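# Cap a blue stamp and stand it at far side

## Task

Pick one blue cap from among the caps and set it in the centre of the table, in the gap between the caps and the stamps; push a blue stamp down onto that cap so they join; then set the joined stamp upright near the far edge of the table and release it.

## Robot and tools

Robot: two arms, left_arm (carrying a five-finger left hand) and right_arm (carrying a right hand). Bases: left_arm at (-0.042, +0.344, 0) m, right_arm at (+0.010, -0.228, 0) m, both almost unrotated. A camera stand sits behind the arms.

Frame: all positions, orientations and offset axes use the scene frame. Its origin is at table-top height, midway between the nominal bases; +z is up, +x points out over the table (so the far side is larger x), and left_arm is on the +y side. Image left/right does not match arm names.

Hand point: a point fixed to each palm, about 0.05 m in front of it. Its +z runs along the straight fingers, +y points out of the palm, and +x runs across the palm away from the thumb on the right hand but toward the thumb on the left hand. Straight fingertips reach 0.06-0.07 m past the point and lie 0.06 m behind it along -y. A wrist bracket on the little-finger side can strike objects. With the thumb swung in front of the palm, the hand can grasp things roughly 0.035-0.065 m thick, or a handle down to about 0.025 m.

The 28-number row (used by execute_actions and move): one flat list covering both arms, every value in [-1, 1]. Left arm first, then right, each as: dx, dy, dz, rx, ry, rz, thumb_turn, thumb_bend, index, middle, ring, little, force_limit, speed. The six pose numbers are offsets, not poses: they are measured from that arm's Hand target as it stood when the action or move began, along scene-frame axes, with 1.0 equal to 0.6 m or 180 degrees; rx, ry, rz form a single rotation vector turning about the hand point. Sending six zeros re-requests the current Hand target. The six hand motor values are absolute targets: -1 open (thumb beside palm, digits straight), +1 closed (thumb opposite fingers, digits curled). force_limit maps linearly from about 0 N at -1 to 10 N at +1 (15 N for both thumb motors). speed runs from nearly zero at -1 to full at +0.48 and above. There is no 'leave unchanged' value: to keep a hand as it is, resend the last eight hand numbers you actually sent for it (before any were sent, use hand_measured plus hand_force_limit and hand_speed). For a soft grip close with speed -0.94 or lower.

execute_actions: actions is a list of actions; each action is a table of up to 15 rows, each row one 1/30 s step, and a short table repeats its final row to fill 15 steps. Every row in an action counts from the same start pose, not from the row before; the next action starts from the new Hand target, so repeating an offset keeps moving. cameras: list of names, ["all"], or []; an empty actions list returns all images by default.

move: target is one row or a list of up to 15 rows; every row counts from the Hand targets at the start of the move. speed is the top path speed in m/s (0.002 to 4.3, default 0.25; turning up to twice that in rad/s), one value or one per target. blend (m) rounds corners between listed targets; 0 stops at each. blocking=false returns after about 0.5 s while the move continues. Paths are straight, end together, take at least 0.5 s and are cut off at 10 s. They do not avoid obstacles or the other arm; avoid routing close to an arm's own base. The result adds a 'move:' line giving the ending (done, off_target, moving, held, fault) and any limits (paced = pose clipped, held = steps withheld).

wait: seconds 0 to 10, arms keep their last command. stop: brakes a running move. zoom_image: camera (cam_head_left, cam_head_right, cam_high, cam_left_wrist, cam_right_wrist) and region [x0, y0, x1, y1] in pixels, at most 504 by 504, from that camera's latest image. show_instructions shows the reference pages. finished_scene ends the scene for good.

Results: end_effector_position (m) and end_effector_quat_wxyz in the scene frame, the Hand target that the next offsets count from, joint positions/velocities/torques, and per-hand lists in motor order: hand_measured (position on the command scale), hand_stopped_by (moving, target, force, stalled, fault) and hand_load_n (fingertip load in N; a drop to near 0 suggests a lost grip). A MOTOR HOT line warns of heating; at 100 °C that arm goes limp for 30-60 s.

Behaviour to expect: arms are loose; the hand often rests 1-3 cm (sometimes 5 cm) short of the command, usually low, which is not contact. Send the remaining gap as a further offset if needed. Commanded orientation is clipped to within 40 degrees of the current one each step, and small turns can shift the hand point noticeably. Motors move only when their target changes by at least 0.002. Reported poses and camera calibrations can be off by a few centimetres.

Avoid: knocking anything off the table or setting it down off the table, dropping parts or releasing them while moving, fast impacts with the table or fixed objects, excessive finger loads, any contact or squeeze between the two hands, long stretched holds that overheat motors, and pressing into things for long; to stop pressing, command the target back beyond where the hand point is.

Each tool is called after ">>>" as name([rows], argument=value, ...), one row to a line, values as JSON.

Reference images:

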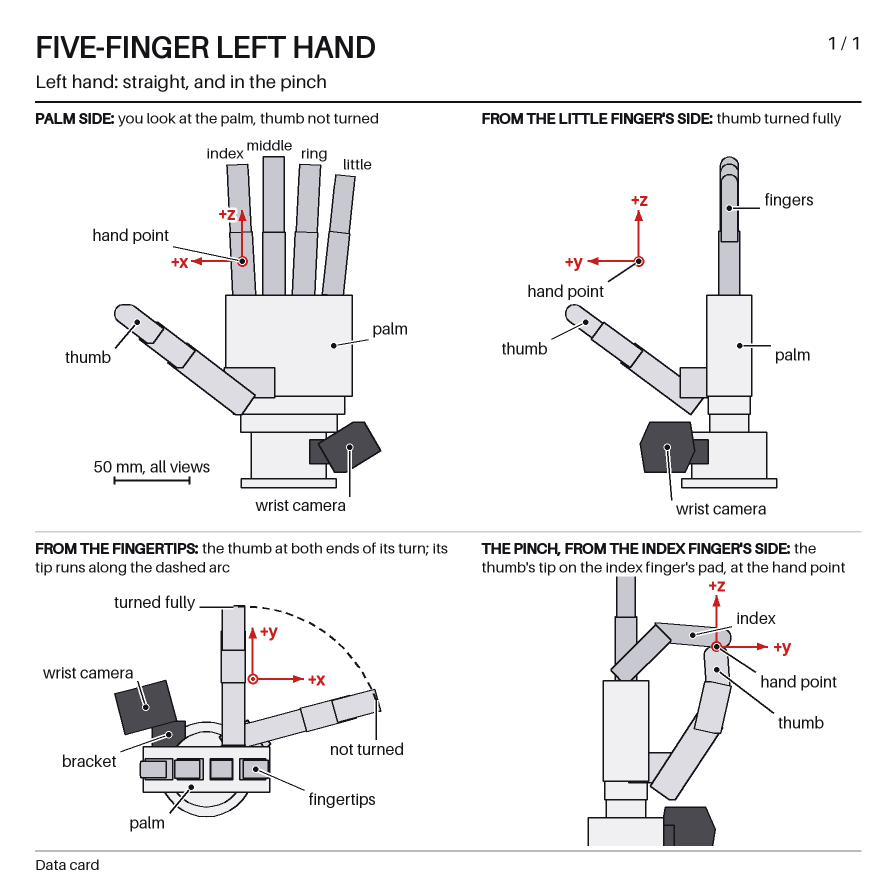

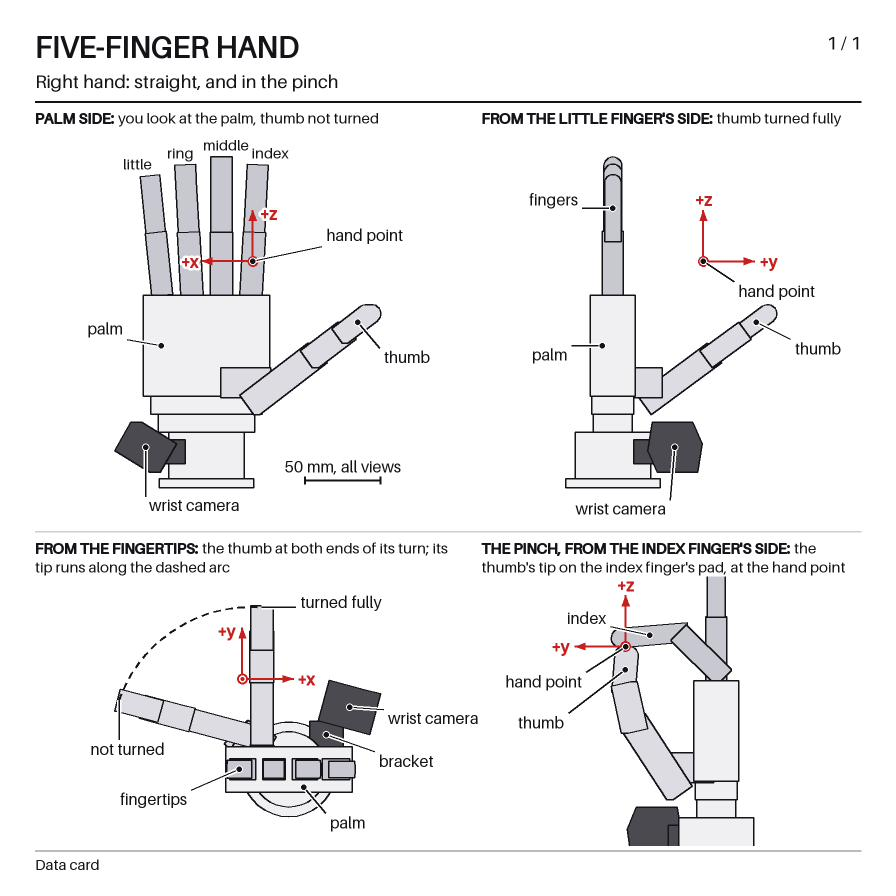

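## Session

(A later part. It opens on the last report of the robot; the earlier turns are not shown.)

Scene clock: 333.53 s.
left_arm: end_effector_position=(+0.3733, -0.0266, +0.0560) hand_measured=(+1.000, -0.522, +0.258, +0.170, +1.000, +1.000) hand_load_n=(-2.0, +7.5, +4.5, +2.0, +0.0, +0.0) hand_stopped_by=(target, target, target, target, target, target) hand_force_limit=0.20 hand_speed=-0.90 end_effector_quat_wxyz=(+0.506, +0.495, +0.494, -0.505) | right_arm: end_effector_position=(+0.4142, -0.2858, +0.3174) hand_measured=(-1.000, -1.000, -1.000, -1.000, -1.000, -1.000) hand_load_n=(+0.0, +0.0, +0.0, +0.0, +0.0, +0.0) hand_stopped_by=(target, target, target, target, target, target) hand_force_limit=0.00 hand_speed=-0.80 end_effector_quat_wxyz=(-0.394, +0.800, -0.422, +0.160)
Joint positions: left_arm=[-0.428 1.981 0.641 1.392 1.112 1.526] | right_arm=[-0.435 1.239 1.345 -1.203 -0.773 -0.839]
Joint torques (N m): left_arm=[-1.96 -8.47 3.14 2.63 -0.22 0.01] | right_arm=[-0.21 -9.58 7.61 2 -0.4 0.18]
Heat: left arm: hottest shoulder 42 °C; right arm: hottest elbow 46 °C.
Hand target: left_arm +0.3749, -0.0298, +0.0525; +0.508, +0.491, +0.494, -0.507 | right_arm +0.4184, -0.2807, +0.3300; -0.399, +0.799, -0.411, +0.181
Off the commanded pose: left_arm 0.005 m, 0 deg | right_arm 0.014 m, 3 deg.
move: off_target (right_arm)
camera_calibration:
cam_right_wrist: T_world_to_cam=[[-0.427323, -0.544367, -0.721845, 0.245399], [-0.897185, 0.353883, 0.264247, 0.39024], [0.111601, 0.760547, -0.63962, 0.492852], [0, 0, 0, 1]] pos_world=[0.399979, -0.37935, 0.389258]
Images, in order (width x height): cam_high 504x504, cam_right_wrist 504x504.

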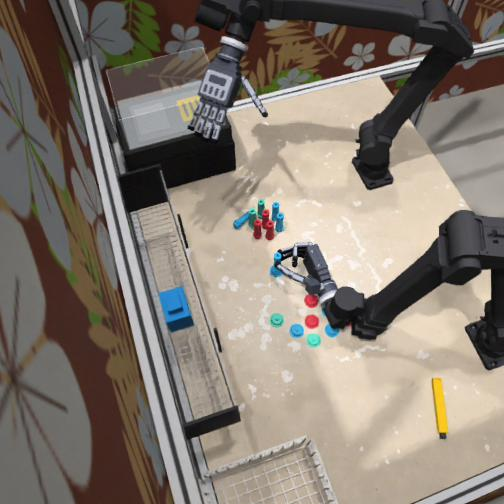

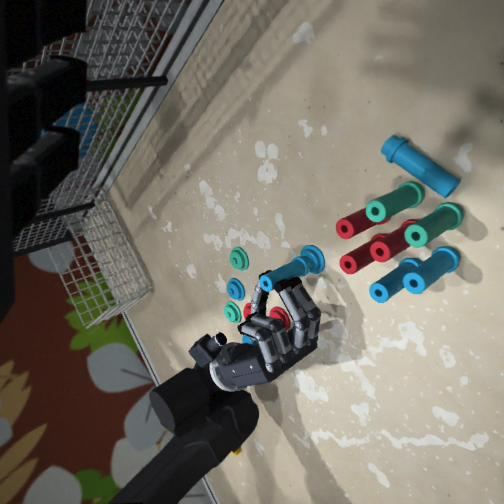

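>>> move([
  [0,0,-0.005,0,0,0,1,-0.515,0.258,0.170,1,1,0.2,-0.9,0,0,0.0,0,0,0.0,-1,-1,-1,-1,-1,-1,0,-0.8],
], speed=[0.02], cameras=["cam_right_wrist","cam_high"])

>>> zoom_image(camera="cam_right_wrist", region=[255, 240, 330, 300])

>>> zoom_image(camera="cam_high", region=[262, 250, 292, 280])

Scene clock: 335.00 s.
left_arm: end_effector_position=(+0.3732, -0.0265, +0.0556) hand_measured=(+1.000, -0.522, +0.258, +0.170, +1.000, +1.000) hand_load_n=(-2.0, +7.0, +4.0, +2.5, +0.0, +0.0) hand_stopped_by=(target, target, target, target, target, target) hand_force_limit=0.20 hand_speed=-0.90 end_effector_quat_wxyz=(+0.507, +0.495, +0.492, -0.505) | right_arm: end_effector_position=(+0.4142, -0.2858, +0.3174) hand_measured=(-1.000, -1.000, -1.000, -1.000, -1.000, -1.000) hand_load_n=(+0.0, +0.0, +0.0, +0.0, +0.0, +0.0) hand_stopped_by=(target, target, target, target, target, target) hand_force_limit=0.00 hand_speed=-0.80 end_effector_quat_wxyz=(-0.394, +0.800, -0.422, +0.160)
Joint positions: left_arm=[-0.428 1.986 0.641 1.401 1.112 1.526] | right_arm=[-0.435 1.239 1.345 -1.203 -0.773 -0.839]
Joint torques (N m): left_arm=[-1.08 -7.71 3.22 2.47 -0.22 -0.01] | right_arm=[-0.21 -9.58 7.61 1.99 -0.41 0.18]
Heat: left arm: hottest shoulder 42 °C; right arm: hottest elbow 46 °C.
Hand target: left_arm +0.3749, -0.0298, +0.0495; +0.508, +0.491, +0.494, -0.507 | right_arm +0.4184, -0.2807, +0.3300; -0.399, +0.799, -0.411, +0.181
Off the commanded pose: left_arm 0.007 m, 1 deg | right_arm 0.014 m, 3 deg.
move: off_target (right_arm)
camera_calibration:
cam_right_wrist: T_world_to_cam=[[-0.427323, -0.544367, -0.721845, 0.245399], [-0.897185, 0.353883, 0.264247, 0.39024], [0.111601, 0.760547, -0.63962, 0.492852], [0, 0, 0, 1]] pos_world=[0.399979, -0.37935, 0.389258]
Images, in order (width x height): cam_high 504x504, cam_right_wrist 504x504.

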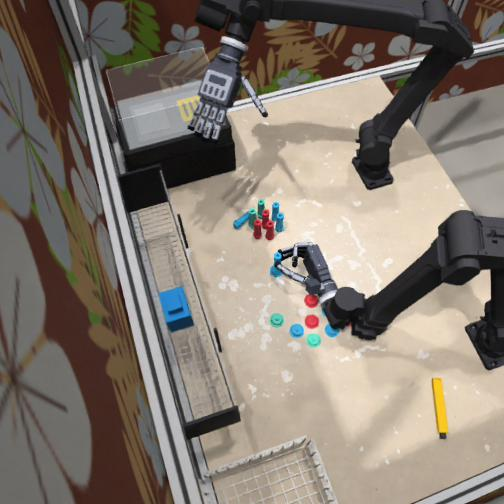

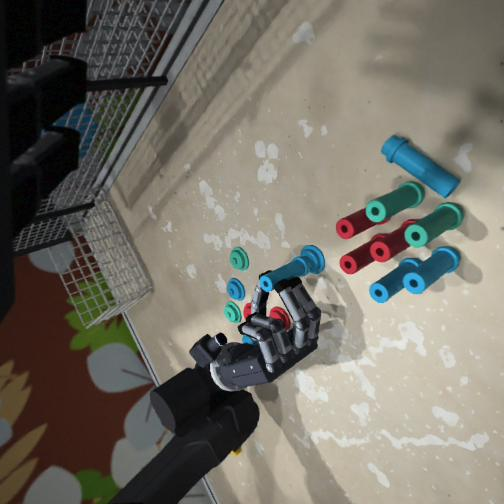

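Scaled by 6.720 from the camera's 504x504 image, which has a finer 720x720 frame.

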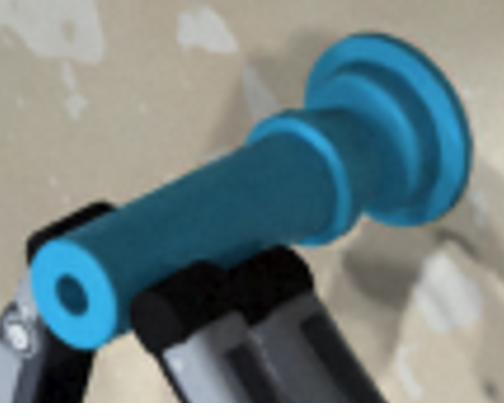

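Scaled by 16.800 from the camera's 504x504 image, which has a finer 720x720 frame.

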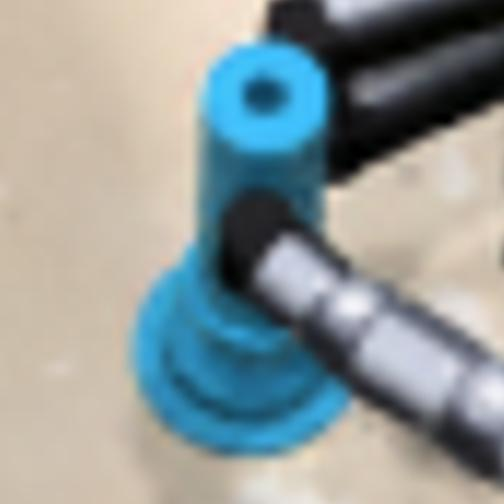

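>>> move([
  [0.0025,0,0,0,0,0.003,1,-0.515,0.258,0.170,1,1,0.2,-0.9,0,0,0.0,0,0,0.0,-1,-1,-1,-1,-1,-1,0,-0.8],
], speed=[0.02], cameras=["cam_right_wrist","cam_high"])

>>> zoom_image(camera="cam_right_wrist", region=[255, 240, 330, 300])

>>> zoom_image(camera="cam_high", region=[262, 250, 292, 280])

Scene clock: 337.37 s.
left_arm: end_effector_position=(+0.3745, -0.0258, +0.0525) hand_measured=(+1.000, -0.522, +0.258, +0.170, +1.000, +1.000) hand_load_n=(-1.0, +6.5, +4.5, +2.0, +0.0, +0.0) hand_stopped_by=(target, target, target, target, target, target) hand_force_limit=0.20 hand_speed=-0.90 end_effector_quat_wxyz=(+0.507, +0.492, +0.497, -0.504) | right_arm: end_effector_position=(+0.4142, -0.2858, +0.3174) hand_measured=(-1.000, -1.000, -1.000, -1.000, -1.000, -1.000) hand_load_n=(-0.5, +0.0, +0.0, +0.0, +0.0, +0.0) hand_stopped_by=(target, target, target, target, target, target) hand_force_limit=0.00 hand_speed=-0.80 end_effector_quat_wxyz=(-0.394, +0.800, -0.422, +0.160)
Joint positions: left_arm=[-0.428 1.992 0.641 1.401 1.103 1.525] | right_arm=[-0.435 1.239 1.345 -1.203 -0.773 -0.839]
Joint torques (N m): left_arm=[-1.9 -8.76 2.95 2.59 -0.27 0.01] | right_arm=[-0.15 -9.52 7.61 1.99 -0.41 0.18]
Heat: left arm: hottest shoulder 42 °C; right arm: hottest elbow 46 °C.
Hand target: left_arm +0.3764, -0.0298, +0.0495; +0.510, +0.489, +0.496, -0.505 | right_arm +0.4184, -0.2807, +0.3300; -0.399, +0.799, -0.411, +0.181
Off the commanded pose: left_arm 0.005 m, 0 deg | right_arm 0.014 m, 3 deg.
move: off_target (right_arm)
camera_calibration:
cam_right_wrist: T_world_to_cam=[[-0.427323, -0.544367, -0.721845, 0.245399], [-0.897185, 0.353883, 0.264247, 0.39024], [0.111601, 0.760547, -0.63962, 0.492852], [0, 0, 0, 1]] pos_world=[0.399979, -0.37935, 0.389258]
Images, in order (width x height): cam_high 504x504, cam_right_wrist 504x504.

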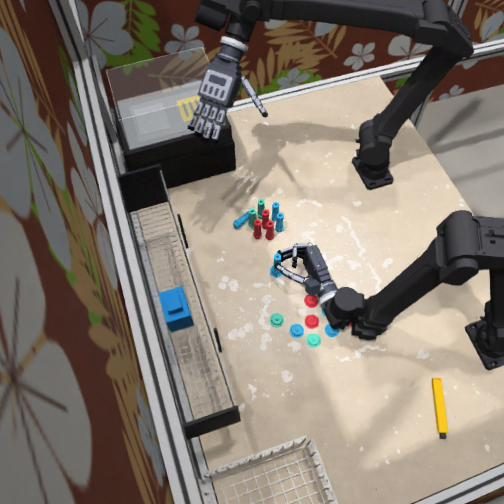

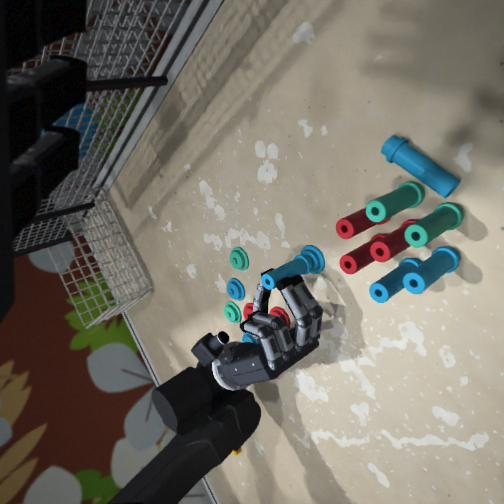

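Scaled by 6.720 from the camera's 504x504 image, which has a finer 720x720 frame.

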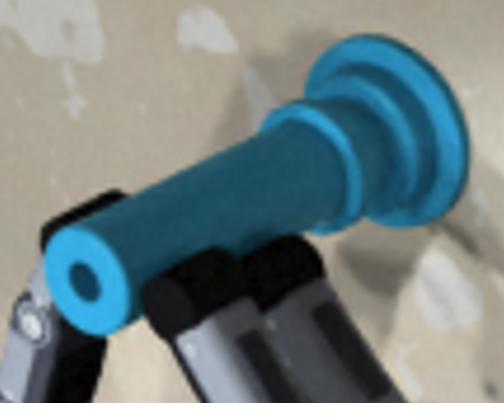

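Scaled by 16.800 from the camera's 504x504 image, which has a finer 720x720 frame.

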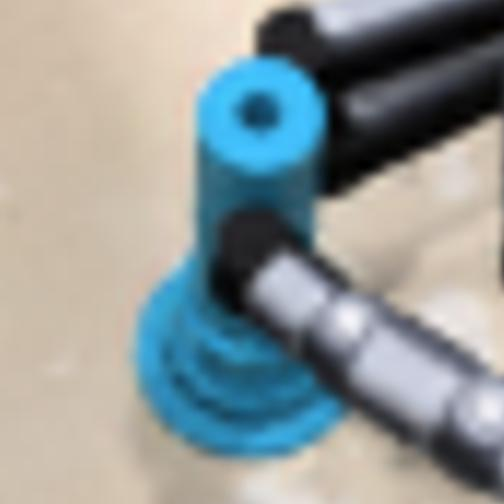

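>>> move([
  [0,0,-0.012,0,0,0,1,-0.515,0.258,0.170,1,1,0.2,-0.9,0,0,0.0,0,0,0.0,-1,-1,-1,-1,-1,-1,0,-0.8],
], speed=[0.02], cameras=["cam_right_wrist","cam_high"])

>>> zoom_image(camera="cam_right_wrist", region=[255, 240, 330, 300])

>>> zoom_image(camera="cam_high", region=[262, 250, 292, 280])

Scene clock: 339.00 s.
left_arm: end_effector_position=(+0.3741, -0.0256, +0.0511) hand_measured=(+1.000, -0.522, +0.258, +0.170, +1.000, +1.000) hand_load_n=(-1.5, +7.0, +4.5, +1.5, +0.0, +0.0) hand_stopped_by=(target, target, target, target, target, target) hand_force_limit=0.20 hand_speed=-0.90 end_effector_quat_wxyz=(+0.512, +0.494, +0.492, -0.502) | right_arm: end_effector_position=(+0.4142, -0.2858, +0.3174) hand_measured=(-1.000, -1.000, -1.000, -1.000, -1.000, -1.000) hand_load_n=(-0.5, +0.0, +0.0, -0.5, +0.0, +0.0) hand_stopped_by=(target, target, target, target, target, target) hand_force_limit=0.00 hand_speed=-0.80 end_effector_quat_wxyz=(-0.394, +0.800, -0.422, +0.160)
Joint positions: left_arm=[-0.428 2.006 0.641 1.427 1.103 1.526] | right_arm=[-0.435 1.239 1.345 -1.203 -0.773 -0.839]
Joint torques (N m): left_arm=[-1.85 -8.12 3.38 2.4 -0.25 0.02] | right_arm=[-0.15 -9.58 7.61 2 -0.41 0.18]
Heat: left arm: hottest shoulder 42 °C; right arm: hottest elbow 46 °C.
Hand target: left_arm +0.3764, -0.0298, +0.0423; +0.510, +0.489, +0.496, -0.505 | right_arm +0.4184, -0.2807, +0.3300; -0.399, +0.799, -0.411, +0.181
Off the commanded pose: left_arm 0.010 m, 1 deg | right_arm 0.014 m, 3 deg.
move: off_target (right_arm)
camera_calibration:
cam_right_wrist: T_world_to_cam=[[-0.427323, -0.544367, -0.721845, 0.245399], [-0.897185, 0.353883, 0.264247, 0.39024], [0.111601, 0.760547, -0.63962, 0.492852], [0, 0, 0, 1]] pos_world=[0.399979, -0.37935, 0.389258]
Images, in order (width x height): cam_high 504x504, cam_right_wrist 504x504.

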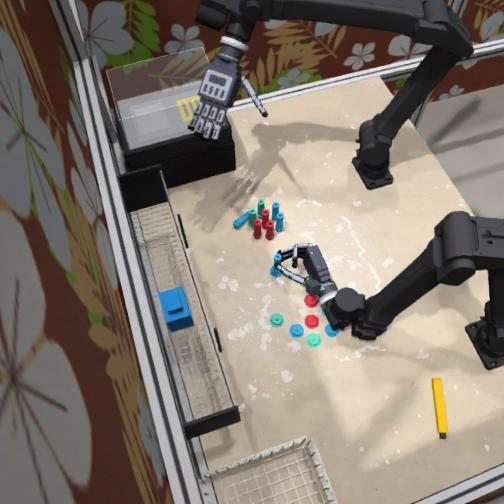

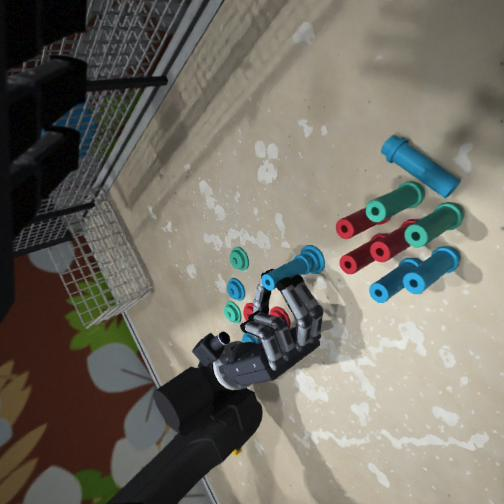

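Scaled by 6.720 from the camera's 504x504 image, which has a finer 720x720 frame.

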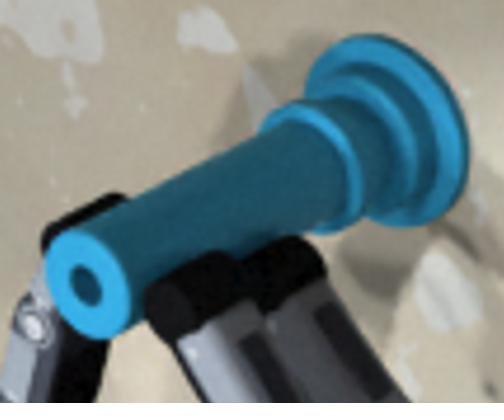

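Scaled by 16.800 from the camera's 504x504 image, which has a finer 720x720 frame.

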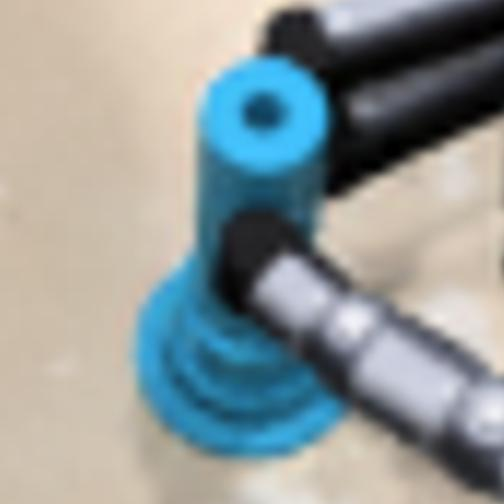

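>>> zoom_image(camera="cam_right_wrist", region=[290, 240, 330, 280])

>>> zoom_image(camera="cam_high", region=[268, 258, 288, 278])

Scaled by 12.600 from the camera's 504x504 image, which has a finer 720x720 frame.

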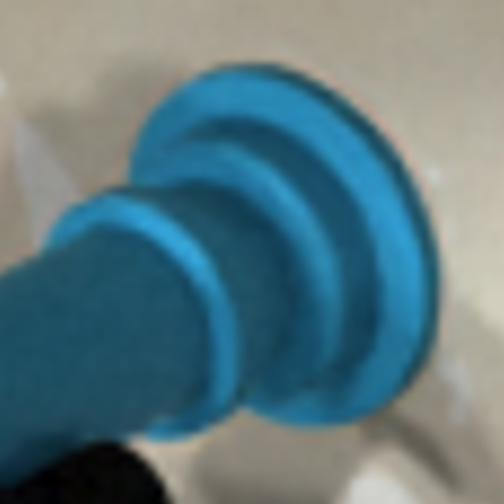

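Scaled by 25.200 from the camera's 504x504 image, which has a finer 720x720 frame.

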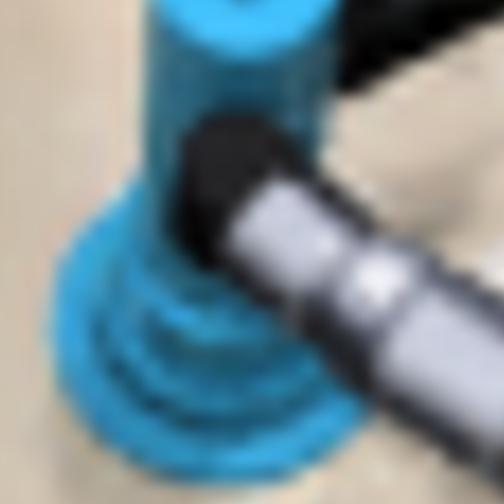

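>>> move([
  [0,0,0.014,0,0,0,1,-0.515,0.258,0.170,1,1,0.2,-0.9,0,0,0.0,0,0,0.0,-1,-1,-1,-1,-1,-1,0,-0.8],
], speed=[0.03])

>>> move([
  [0,0,0,0,0,0,1,-0.54,0.235,0.145,1,1,0.2,-0.93,0,0,0.0,0,0,0.0,-1,-1,-1,-1,-1,-1,0,-0.8],
], speed=[0.03], cameras=["cam_right_wrist","cam_high"])

>>> zoom_image(camera="cam_right_wrist", region=[255, 240, 330, 300])

Scene clock: 342.43 s.
left_arm: end_effector_position=(+0.3741, -0.0256, +0.0511) hand_measured=(+1.000, -0.522, +0.258, +0.170, +1.000, +1.000) hand_load_n=(-1.5, +6.5, +4.5, +1.5, +0.0, +0.0) hand_stopped_by=(target, target, target, target, target, target) hand_force_limit=0.20 hand_speed=-0.90 end_effector_quat_wxyz=(+0.512, +0.494, +0.492, -0.502) | right_arm: end_effector_position=(+0.4142, -0.2858, +0.3174) hand_measured=(-1.000, -1.000, -1.000, -1.000, -1.000, -1.000) hand_load_n=(-0.5, +0.0, +0.0, +0.0, +0.0, +0.0) hand_stopped_by=(target, target, target, target, target, target) hand_force_limit=0.00 hand_speed=-0.80 end_effector_quat_wxyz=(-0.394, +0.800, -0.422, +0.160)
Joint positions: left_arm=[-0.428 2.006 0.641 1.427 1.103 1.526] | right_arm=[-0.435 1.239 1.345 -1.203 -0.773 -0.839]
Joint torques (N m): left_arm=[-1.61 -9.52 3.08 1.55 -0.22 0] | right_arm=[-0.15 -9.52 7.61 1.99 -0.41 0.18]
Heat: left arm: hottest shoulder 42 °C; right arm: hottest elbow 46 °C.
Hand target: left_arm +0.3764, -0.0298, +0.0507; +0.510, +0.489, +0.496, -0.505 | right_arm +0.4184, -0.2807, +0.3300; -0.399, +0.799, -0.411, +0.181
Off the commanded pose: left_arm 0.005 m, 1 deg | right_arm 0.014 m, 3 deg.
move: off_target (right_arm)

Scene clock: 343.23 s.
left_arm: end_effector_position=(+0.3744, -0.0254, +0.0505) hand_measured=(+1.000, -0.540, +0.234, +0.144, +1.000, +1.000) hand_load_n=(+0.5, +0.0, +0.0, +0.0, +0.0, +0.0) hand_stopped_by=(target, target, target, target, target, target) hand_force_limit=0.20 hand_speed=-0.93 end_effector_quat_wxyz=(+0.510, +0.491, +0.495, -0.504) | right_arm: end_effector_position=(+0.4142, -0.2858, +0.3174) hand_measured=(-1.000, -1.000, -1.000, -1.000, -1.000, -1.000) hand_load_n=(+0.0, -0.5, +0.0, +0.0, +0.0, +0.0) hand_stopped_by=(target, target, target, target, target, target) hand_force_limit=0.00 hand_speed=-0.80 end_effector_quat_wxyz=(-0.394, +0.800, -0.422, +0.160)
Joint positions: left_arm=[-0.428 2.006 0.641 1.427 1.1 1.517] | right_arm=[-0.435 1.239 1.345 -1.203 -0.773 -0.839]
Joint torques (N m): left_arm=[-1.96 -9.82 3.07 1.5 -0.17 0.02] | right_arm=[-0.15 -9.52 7.6 2 -0.41 0.18]
Heat: left arm: hottest shoulder 42 °C; right arm: hottest elbow 46 °C.
Hand target: left_arm +0.3764, -0.0298, +0.0507; +0.510, +0.489, +0.496, -0.505 | right_arm +0.4184, -0.2807, +0.3300; -0.399, +0.799, -0.411, +0.181
Off the commanded pose: left_arm 0.005 m, 0 deg | right_arm 0.014 m, 3 deg.
move: off_target (right_arm)
camera_calibration:
cam_right_wrist: T_world_to_cam=[[-0.427323, -0.544367, -0.721845, 0.245399], [-0.897185, 0.353883, 0.264247, 0.39024], [0.111601, 0.760547, -0.63962, 0.492852], [0, 0, 0, 1]] pos_world=[0.399979, -0.37935, 0.389258]
Images, in order (width x height): cam_high 504x504, cam_right_wrist 504x504.

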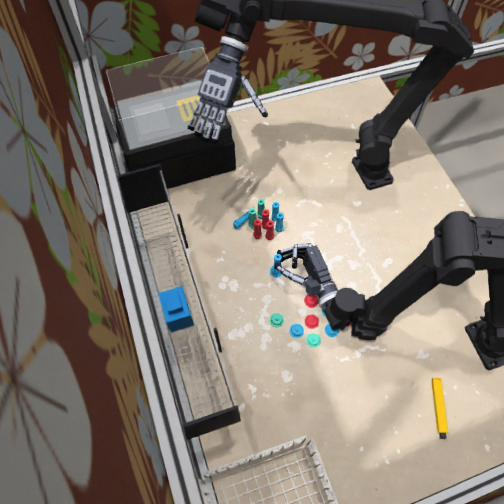

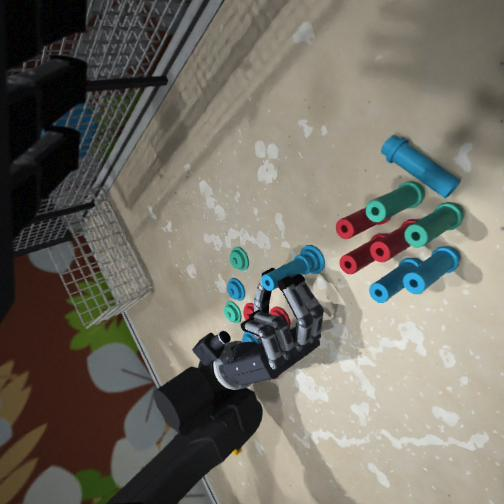

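Scaled by 6.720 from the camera's 504x504 image, which has a finer 720x720 frame.

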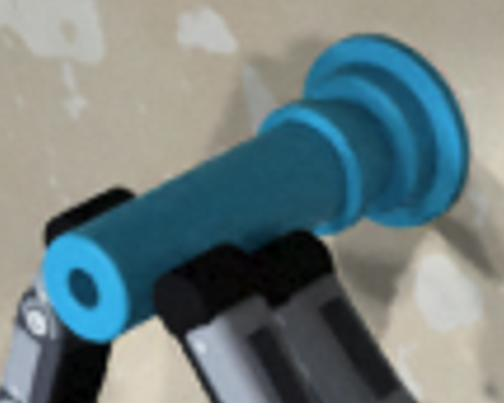

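>>> move([
  [0,0,0,0,0,0,1,-0.7,0.05,-0.05,1,1,0.2,-0.85,0,0,0.0,0,0,0.0,-1,-1,-1,-1,-1,-1,0,-0.8],
  [0,0,0,0,0,0,1,-1,-0.3,-0.35,1,1,0.2,-0.6,0,0,0.0,0,0,0.0,-1,-1,-1,-1,-1,-1,0,-0.8],
], speed=[0.03], cameras=["cam_right_wrist","cam_high","cam_left_wrist"])

>>> zoom_image(camera="cam_right_wrist", region=[255, 240, 330, 300])

speed must be one number or one for each of the 2 targets, got a list of 1; nothing of the call was run

Scaled by 6.720 from the camera's 504x504 image, which has a finer 720x720 frame.

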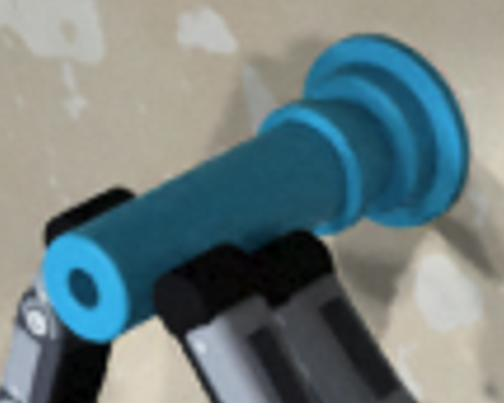

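>>> move([
  [0,0,0,0,0,0,1,-0.7,0.05,-0.05,1,1,0.2,-0.85,0,0,0.0,0,0,0.0,-1,-1,-1,-1,-1,-1,0,-0.8],
  [0,0,0,0,0,0,1,-1,-0.3,-0.35,1,1,0.2,-0.6,0,0,0.0,0,0,0.0,-1,-1,-1,-1,-1,-1,0,-0.8],
], speed=0.03, cameras=["cam_right_wrist","cam_high","cam_left_wrist"])

>>> zoom_image(camera="cam_right_wrist", region=[255, 240, 330, 300])

Scene clock: 346.17 s.
left_arm: end_effector_position=(+0.3744, -0.0254, +0.0505) hand_measured=(+1.000, -1.000, -0.300, -0.350, +1.000, +1.000) hand_load_n=(+0.5, +0.0, +0.0, +0.5, +0.0, +0.0) hand_stopped_by=(target, target, target, target, target, target) hand_force_limit=0.20 hand_speed=-0.60 end_effector_quat_wxyz=(+0.510, +0.491, +0.495, -0.504) | right_arm: end_effector_position=(+0.4142, -0.2858, +0.3174) hand_measured=(-1.000, -1.000, -1.000, -1.000, -1.000, -1.000) hand_load_n=(-0.5, +0.0, +0.0, +0.0, +0.0, +0.0) hand_stopped_by=(target, target, target, target, target, target) hand_force_limit=0.00 hand_speed=-0.80 end_effector_quat_wxyz=(-0.394, +0.800, -0.422, +0.160)
Joint positions: left_arm=[-0.428 2.006 0.641 1.427 1.1 1.517] | right_arm=[-0.435 1.239 1.345 -1.203 -0.773 -0.839]
Joint torques (N m): left_arm=[-1.67 -9.7 2.92 1.44 -0.11 -0.02] | right_arm=[-0.15 -9.58 7.6 2 -0.41 0.18]
Heat: left arm: hottest shoulder 42 °C; right arm: hottest elbow 45 °C.
Hand target: left_arm +0.3764, -0.0298, +0.0507; +0.510, +0.489, +0.496, -0.505 | right_arm +0.4184, -0.2807, +0.3300; -0.399, +0.799, -0.411, +0.181
Off the commanded pose: left_arm 0.005 m, 0 deg | right_arm 0.014 m, 3 deg.
move: off_target (right_arm)
camera_calibration:
cam_left_wrist: T_world_to_cam=[[-0.967825, -0.0324476, -0.249524, 0.374064], [0.207998, 0.454895, -0.865914, -0.0163468], [0.141604, -0.889954, -0.43351, 0.0566445], [0, 0, 0, 1]] pos_world=[0.357407, 0.0699845, 0.103739]
cam_right_wrist: T_world_to_cam=[[-0.427323, -0.544367, -0.721845, 0.245399], [-0.897185, 0.353883, 0.264247, 0.39024], [0.111601, 0.760547, -0.63962, 0.492852], [0, 0, 0, 1]] pos_world=[0.399979, -0.37935, 0.389258]
Images, in order (width x height): cam_high 504x504, cam_left_wrist 504x504, cam_right_wrist 504x504.

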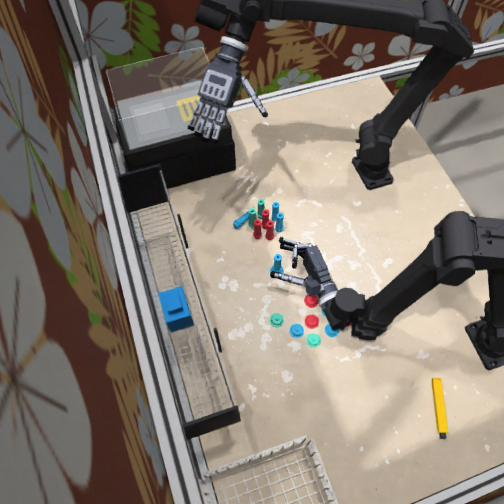

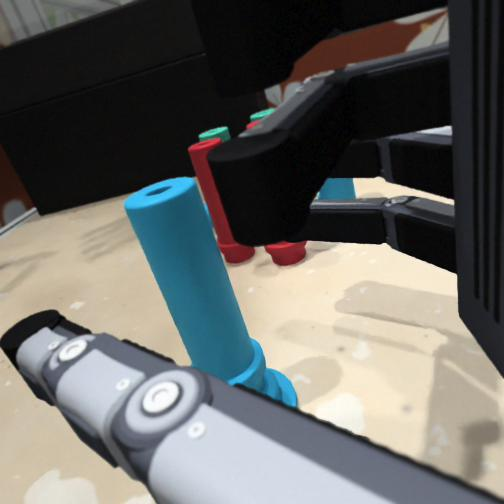

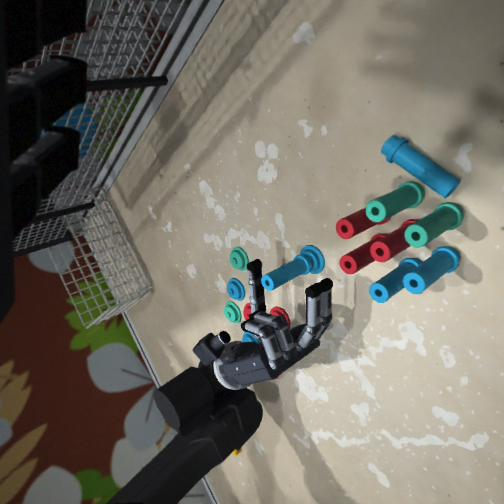

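Scaled by 6.720 from the camera's 504x504 image, which has a finer 720x720 frame.

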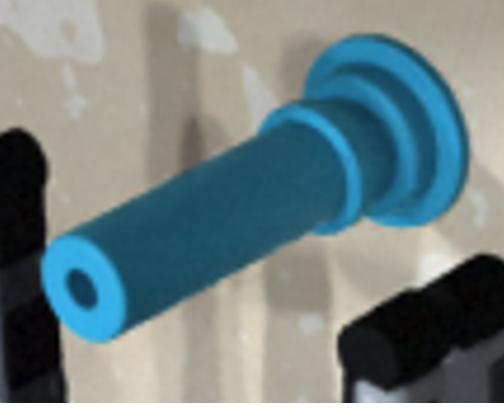

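>>> zoom_image(camera="cam_left_wrist", region=[180, 320, 310, 420])

>>> zoom_image(camera="cam_high", region=[266, 252, 290, 276])

>>> zoom_image(camera="cam_right_wrist", region=[294, 242, 330, 278])

Scaled by 3.877 from the camera's 504x504 image, which has a finer 720x720 frame.

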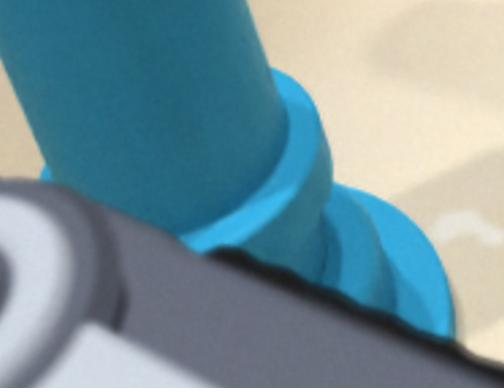

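Scaled by 21.000 from the camera's 504x504 image, which has a finer 720x720 frame.

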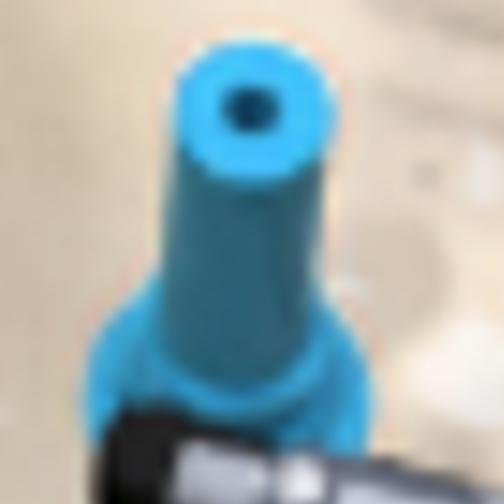

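Scaled by 14.000 from the camera's 504x504 image, which has a finer 720x720 frame.

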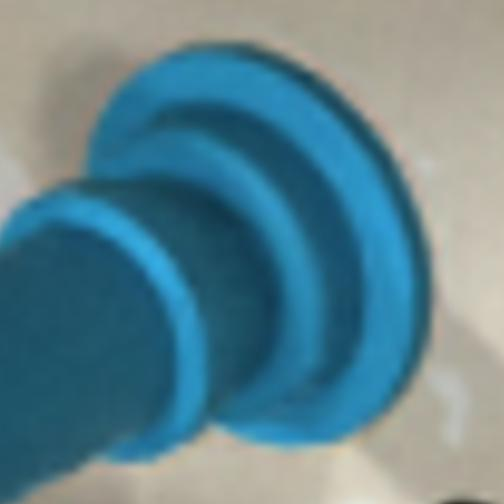

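>>> zoom_image(camera="cam_right_wrist", region=[400, 235, 475, 305])

>>> zoom_image(camera="cam_right_wrist", region=[215, 240, 255, 280])

>>> zoom_image(camera="cam_left_wrist", region=[100, 160, 320, 420])

Scaled by 6.720 from the camera's 504x504 image, which has a finer 720x720 frame.

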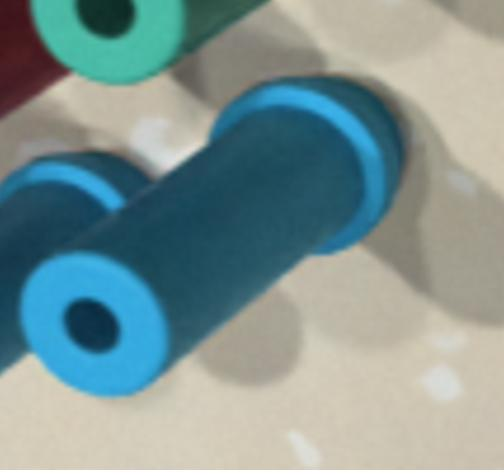

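Scaled by 12.600 from the camera's 504x504 image, which has a finer 720x720 frame.

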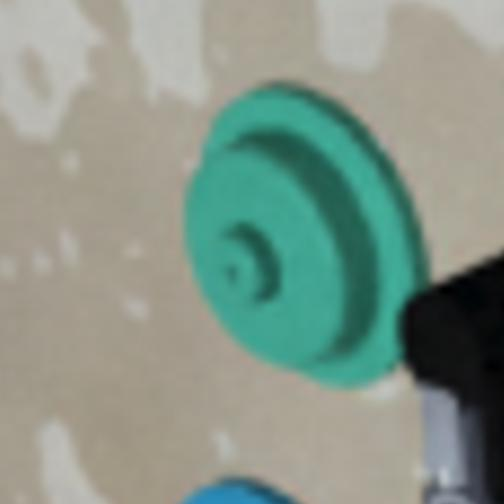

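Scaled by 1.938 from the camera's 504x504 image, which has a finer 720x720 frame.

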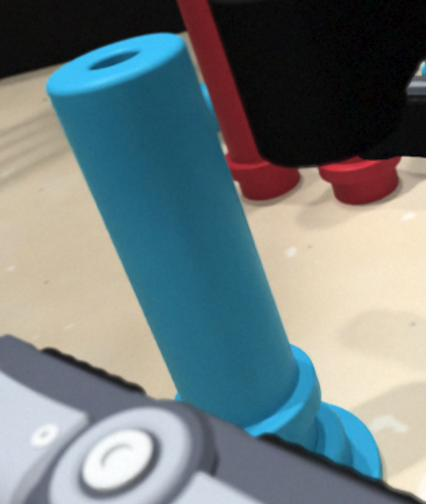

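>>> move([
  [0,0,0.15,0,0,0,1,-1,-0.5,-0.5,1,1,0.2,-0.6,0,0,0.0,0,0,0.0,-1,-1,-1,-1,-1,-1,0,-0.8],
  [0.115,-0.075,0.15,0,0,0,1,-1,-1,-1,1,1,0.2,-0.6,0,0,0.0,0,0,0.0,-1,-1,-1,-1,-1,-1,0,-0.8],
], speed=[0.08,0.12], cameras=["all"])

>>> zoom_image(camera="cam_right_wrist", region=[255, 240, 330, 300])

>>> zoom_image(camera="cam_high", region=[262, 250, 292, 280])

Scene clock: 357.20 s.
left_arm: end_effector_position=(+0.4340, -0.0632, +0.1344) hand_measured=(+1.000, -1.000, -1.000, -1.000, +1.000, +1.000) hand_load_n=(+0.5, +0.0, +0.0, +0.0, +0.0, +0.0) hand_stopped_by=(target, target, target, target, target, target) hand_force_limit=0.20 hand_speed=-0.60 end_effector_quat_wxyz=(+0.506, +0.487, +0.501, -0.505) | right_arm: end_effector_position=(+0.4142, -0.2858, +0.3174) hand_measured=(-1.000, -1.000, -1.000, -1.000, -1.000, -1.000) hand_load_n=(+0.0, +0.0, +0.0, +0.0, +0.0, +0.0) hand_stopped_by=(target, target, target, target, target, target) hand_force_limit=0.00 hand_speed=-0.80 end_effector_quat_wxyz=(-0.394, +0.800, -0.422, +0.160)
Joint positions: left_arm=[-0.445 1.83 0.831 1.047 1.08 1.516] | right_arm=[-0.435 1.239 1.345 -1.203 -0.773 -0.839]
Joint torques (N m): left_arm=[-2.43 -9.52 8.57 1.02 -0.08 -0.01] | right_arm=[-0.15 -9.58 7.61 1.99 -0.41 0.18]
Heat: left arm: hottest shoulder 42 °C; right arm: hottest elbow 45 °C.
Hand target: left_arm +0.4454, -0.0748, +0.1407; +0.510, +0.489, +0.496, -0.505 | right_arm +0.4184, -0.2807, +0.3300; -0.399, +0.799, -0.411, +0.181
Off the commanded pose: left_arm 0.017 m, 1 deg | right_arm 0.014 m, 3 deg.
move: off_target (left_arm, right_arm); target 2's new numbers were sent with left_arm's hand 0.017 m and 1 deg from that target
camera_calibration:
cam_left_wrist: T_world_to_cam=[[-0.971201, -0.0340749, -0.235811, 0.451062], [0.194222, 0.460045, -0.866393, 0.0673727], [0.138006, -0.887242, -0.440178, 0.0535582], [0, 0, 0, 1]] pos_world=[0.417595, 0.0318945, 0.188311]
cam_right_wrist: T_world_to_cam=[[-0.427323, -0.544367, -0.721845, 0.245399], [-0.897185, 0.353883, 0.264247, 0.39024], [0.111601, 0.760547, -0.63962, 0.492852], [0, 0, 0, 1]] pos_world=[0.399979, -0.37935, 0.389258]

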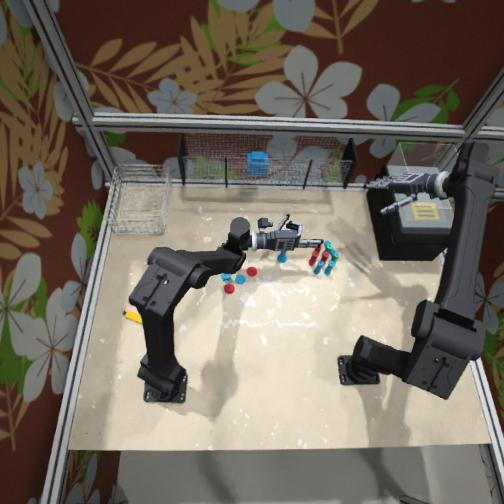

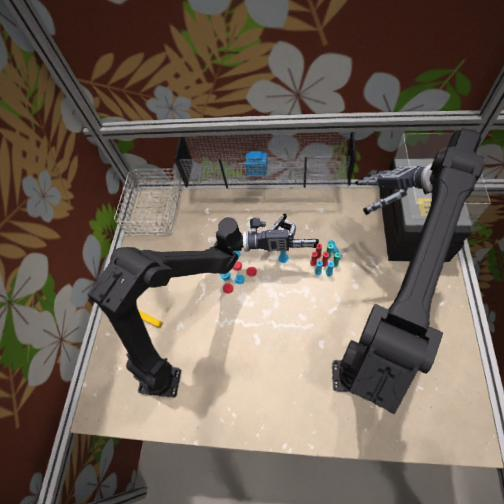

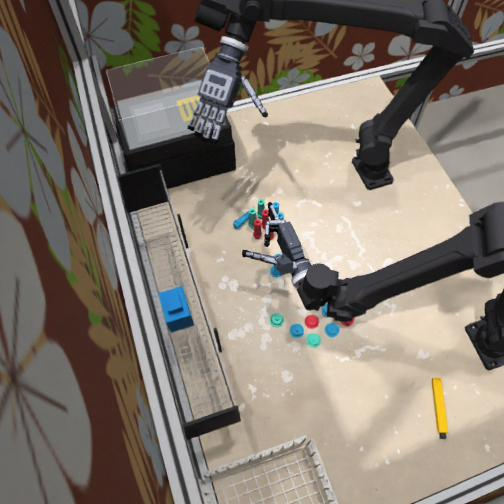

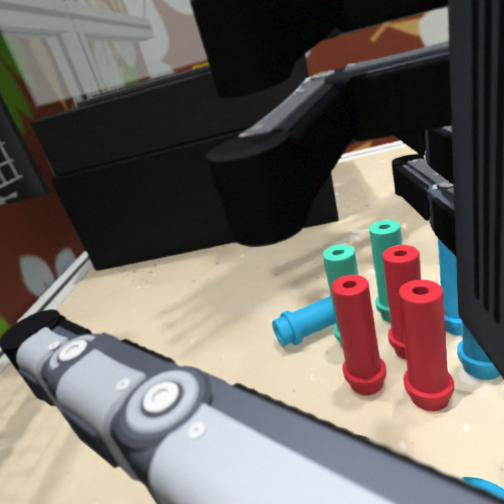

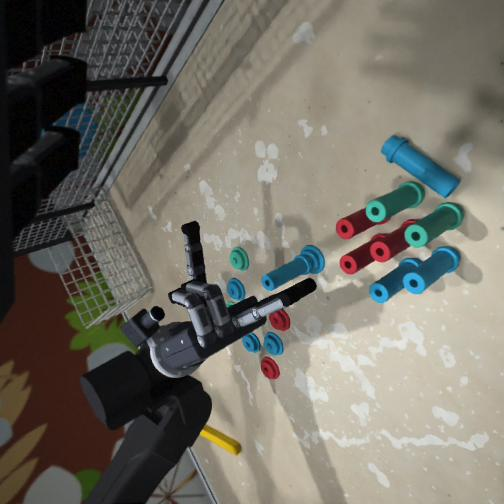

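Scaled by 6.720 from the camera's 504x504 image, which has a finer 720x720 frame.

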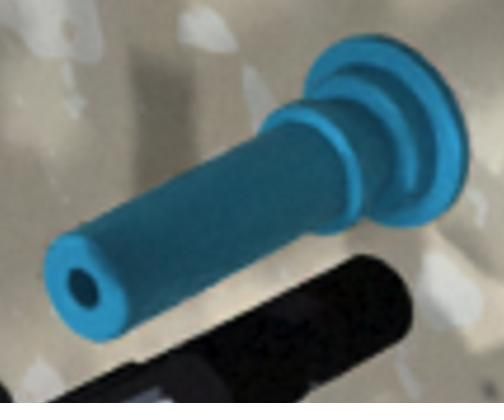

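Scaled by 16.800 from the camera's 504x504 image, which has a finer 720x720 frame.

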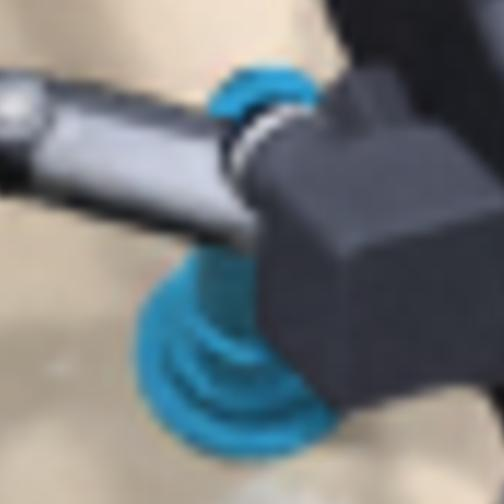

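>>> move([
  [0.023,-0.015,-0.01,0,0,0,1,-1,-1,-1,1,1,0.2,-0.6,0,0,0.0,0,0,0.0,-1,-1,-1,-1,-1,-1,0,-0.8],
], speed=0.06, cameras=["cam_right_wrist","cam_high"])

>>> zoom_image(camera="cam_right_wrist", region=[180, 210, 330, 360])

Scene clock: 358.80 s.
left_arm: end_effector_position=(+0.4478, -0.0719, +0.1287) hand_measured=(+1.000, -1.000, -1.000, -1.000, +1.000, +1.000) hand_load_n=(+0.5, +0.0, +0.0, +0.0, +0.0, +0.0) hand_stopped_by=(target, target, target, target, target, target) hand_force_limit=0.20 hand_speed=-0.60 end_effector_quat_wxyz=(+0.506, +0.487, +0.501, -0.505) | right_arm: end_effector_position=(+0.4142, -0.2858, +0.3174) hand_measured=(-1.000, -1.000, -1.000, -1.000, -1.000, -1.000) hand_load_n=(+0.0, +0.0, +0.0, +0.0, +0.0, +0.0) hand_stopped_by=(target, target, target, target, target, target) hand_force_limit=0.00 hand_speed=-0.80 end_effector_quat_wxyz=(-0.394, +0.800, -0.422, +0.160)
Joint positions: left_arm=[-0.448 1.871 0.879 1.041 1.077 1.516] | right_arm=[-0.435 1.239 1.345 -1.203 -0.773 -0.839]
Joint torques (N m): left_arm=[-2.2 -9.99 8.49 1.02 -0.14 0.03] | right_arm=[-0.21 -9.58 7.61 2 -0.41 0.18]
Heat: left arm: hottest shoulder 42 °C; right arm: hottest elbow 45 °C.
Hand target: left_arm +0.4592, -0.0838, +0.1347; +0.510, +0.489, +0.496, -0.505 | right_arm +0.4184, -0.2807, +0.3300; -0.399, +0.799, -0.411, +0.181
Off the commanded pose: left_arm 0.017 m, 1 deg | right_arm 0.014 m, 3 deg.
move: off_target (left_arm, right_arm)
camera_calibration:
cam_right_wrist: T_world_to_cam=[[-0.427323, -0.544367, -0.721845, 0.245399], [-0.897185, 0.353883, 0.264247, 0.39024], [0.111601, 0.760547, -0.63962, 0.492852], [0, 0, 0, 1]] pos_world=[0.399979, -0.37935, 0.389258]
Images, in order (width x height): cam_high 504x504, cam_right_wrist 504x504.

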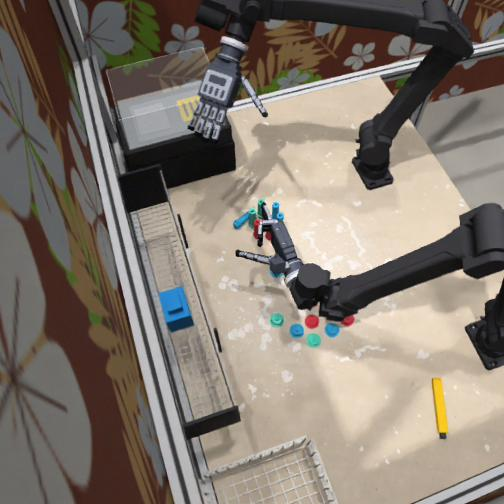

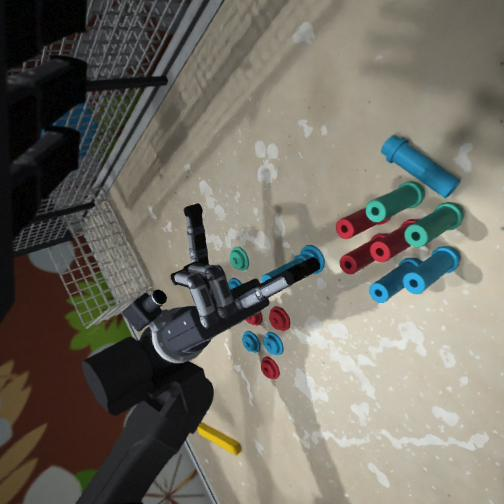

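Scaled by 3.360 from the camera's 504x504 image, which has a finer 720x720 frame.

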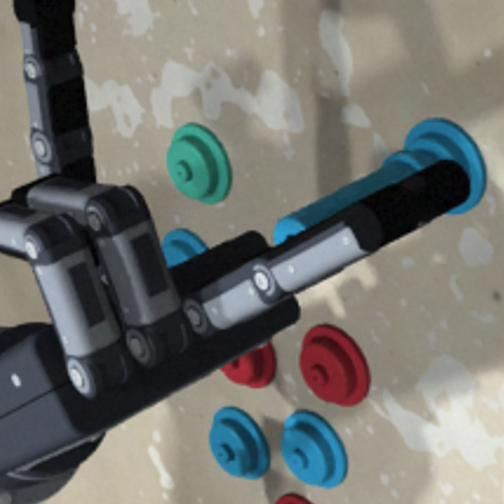

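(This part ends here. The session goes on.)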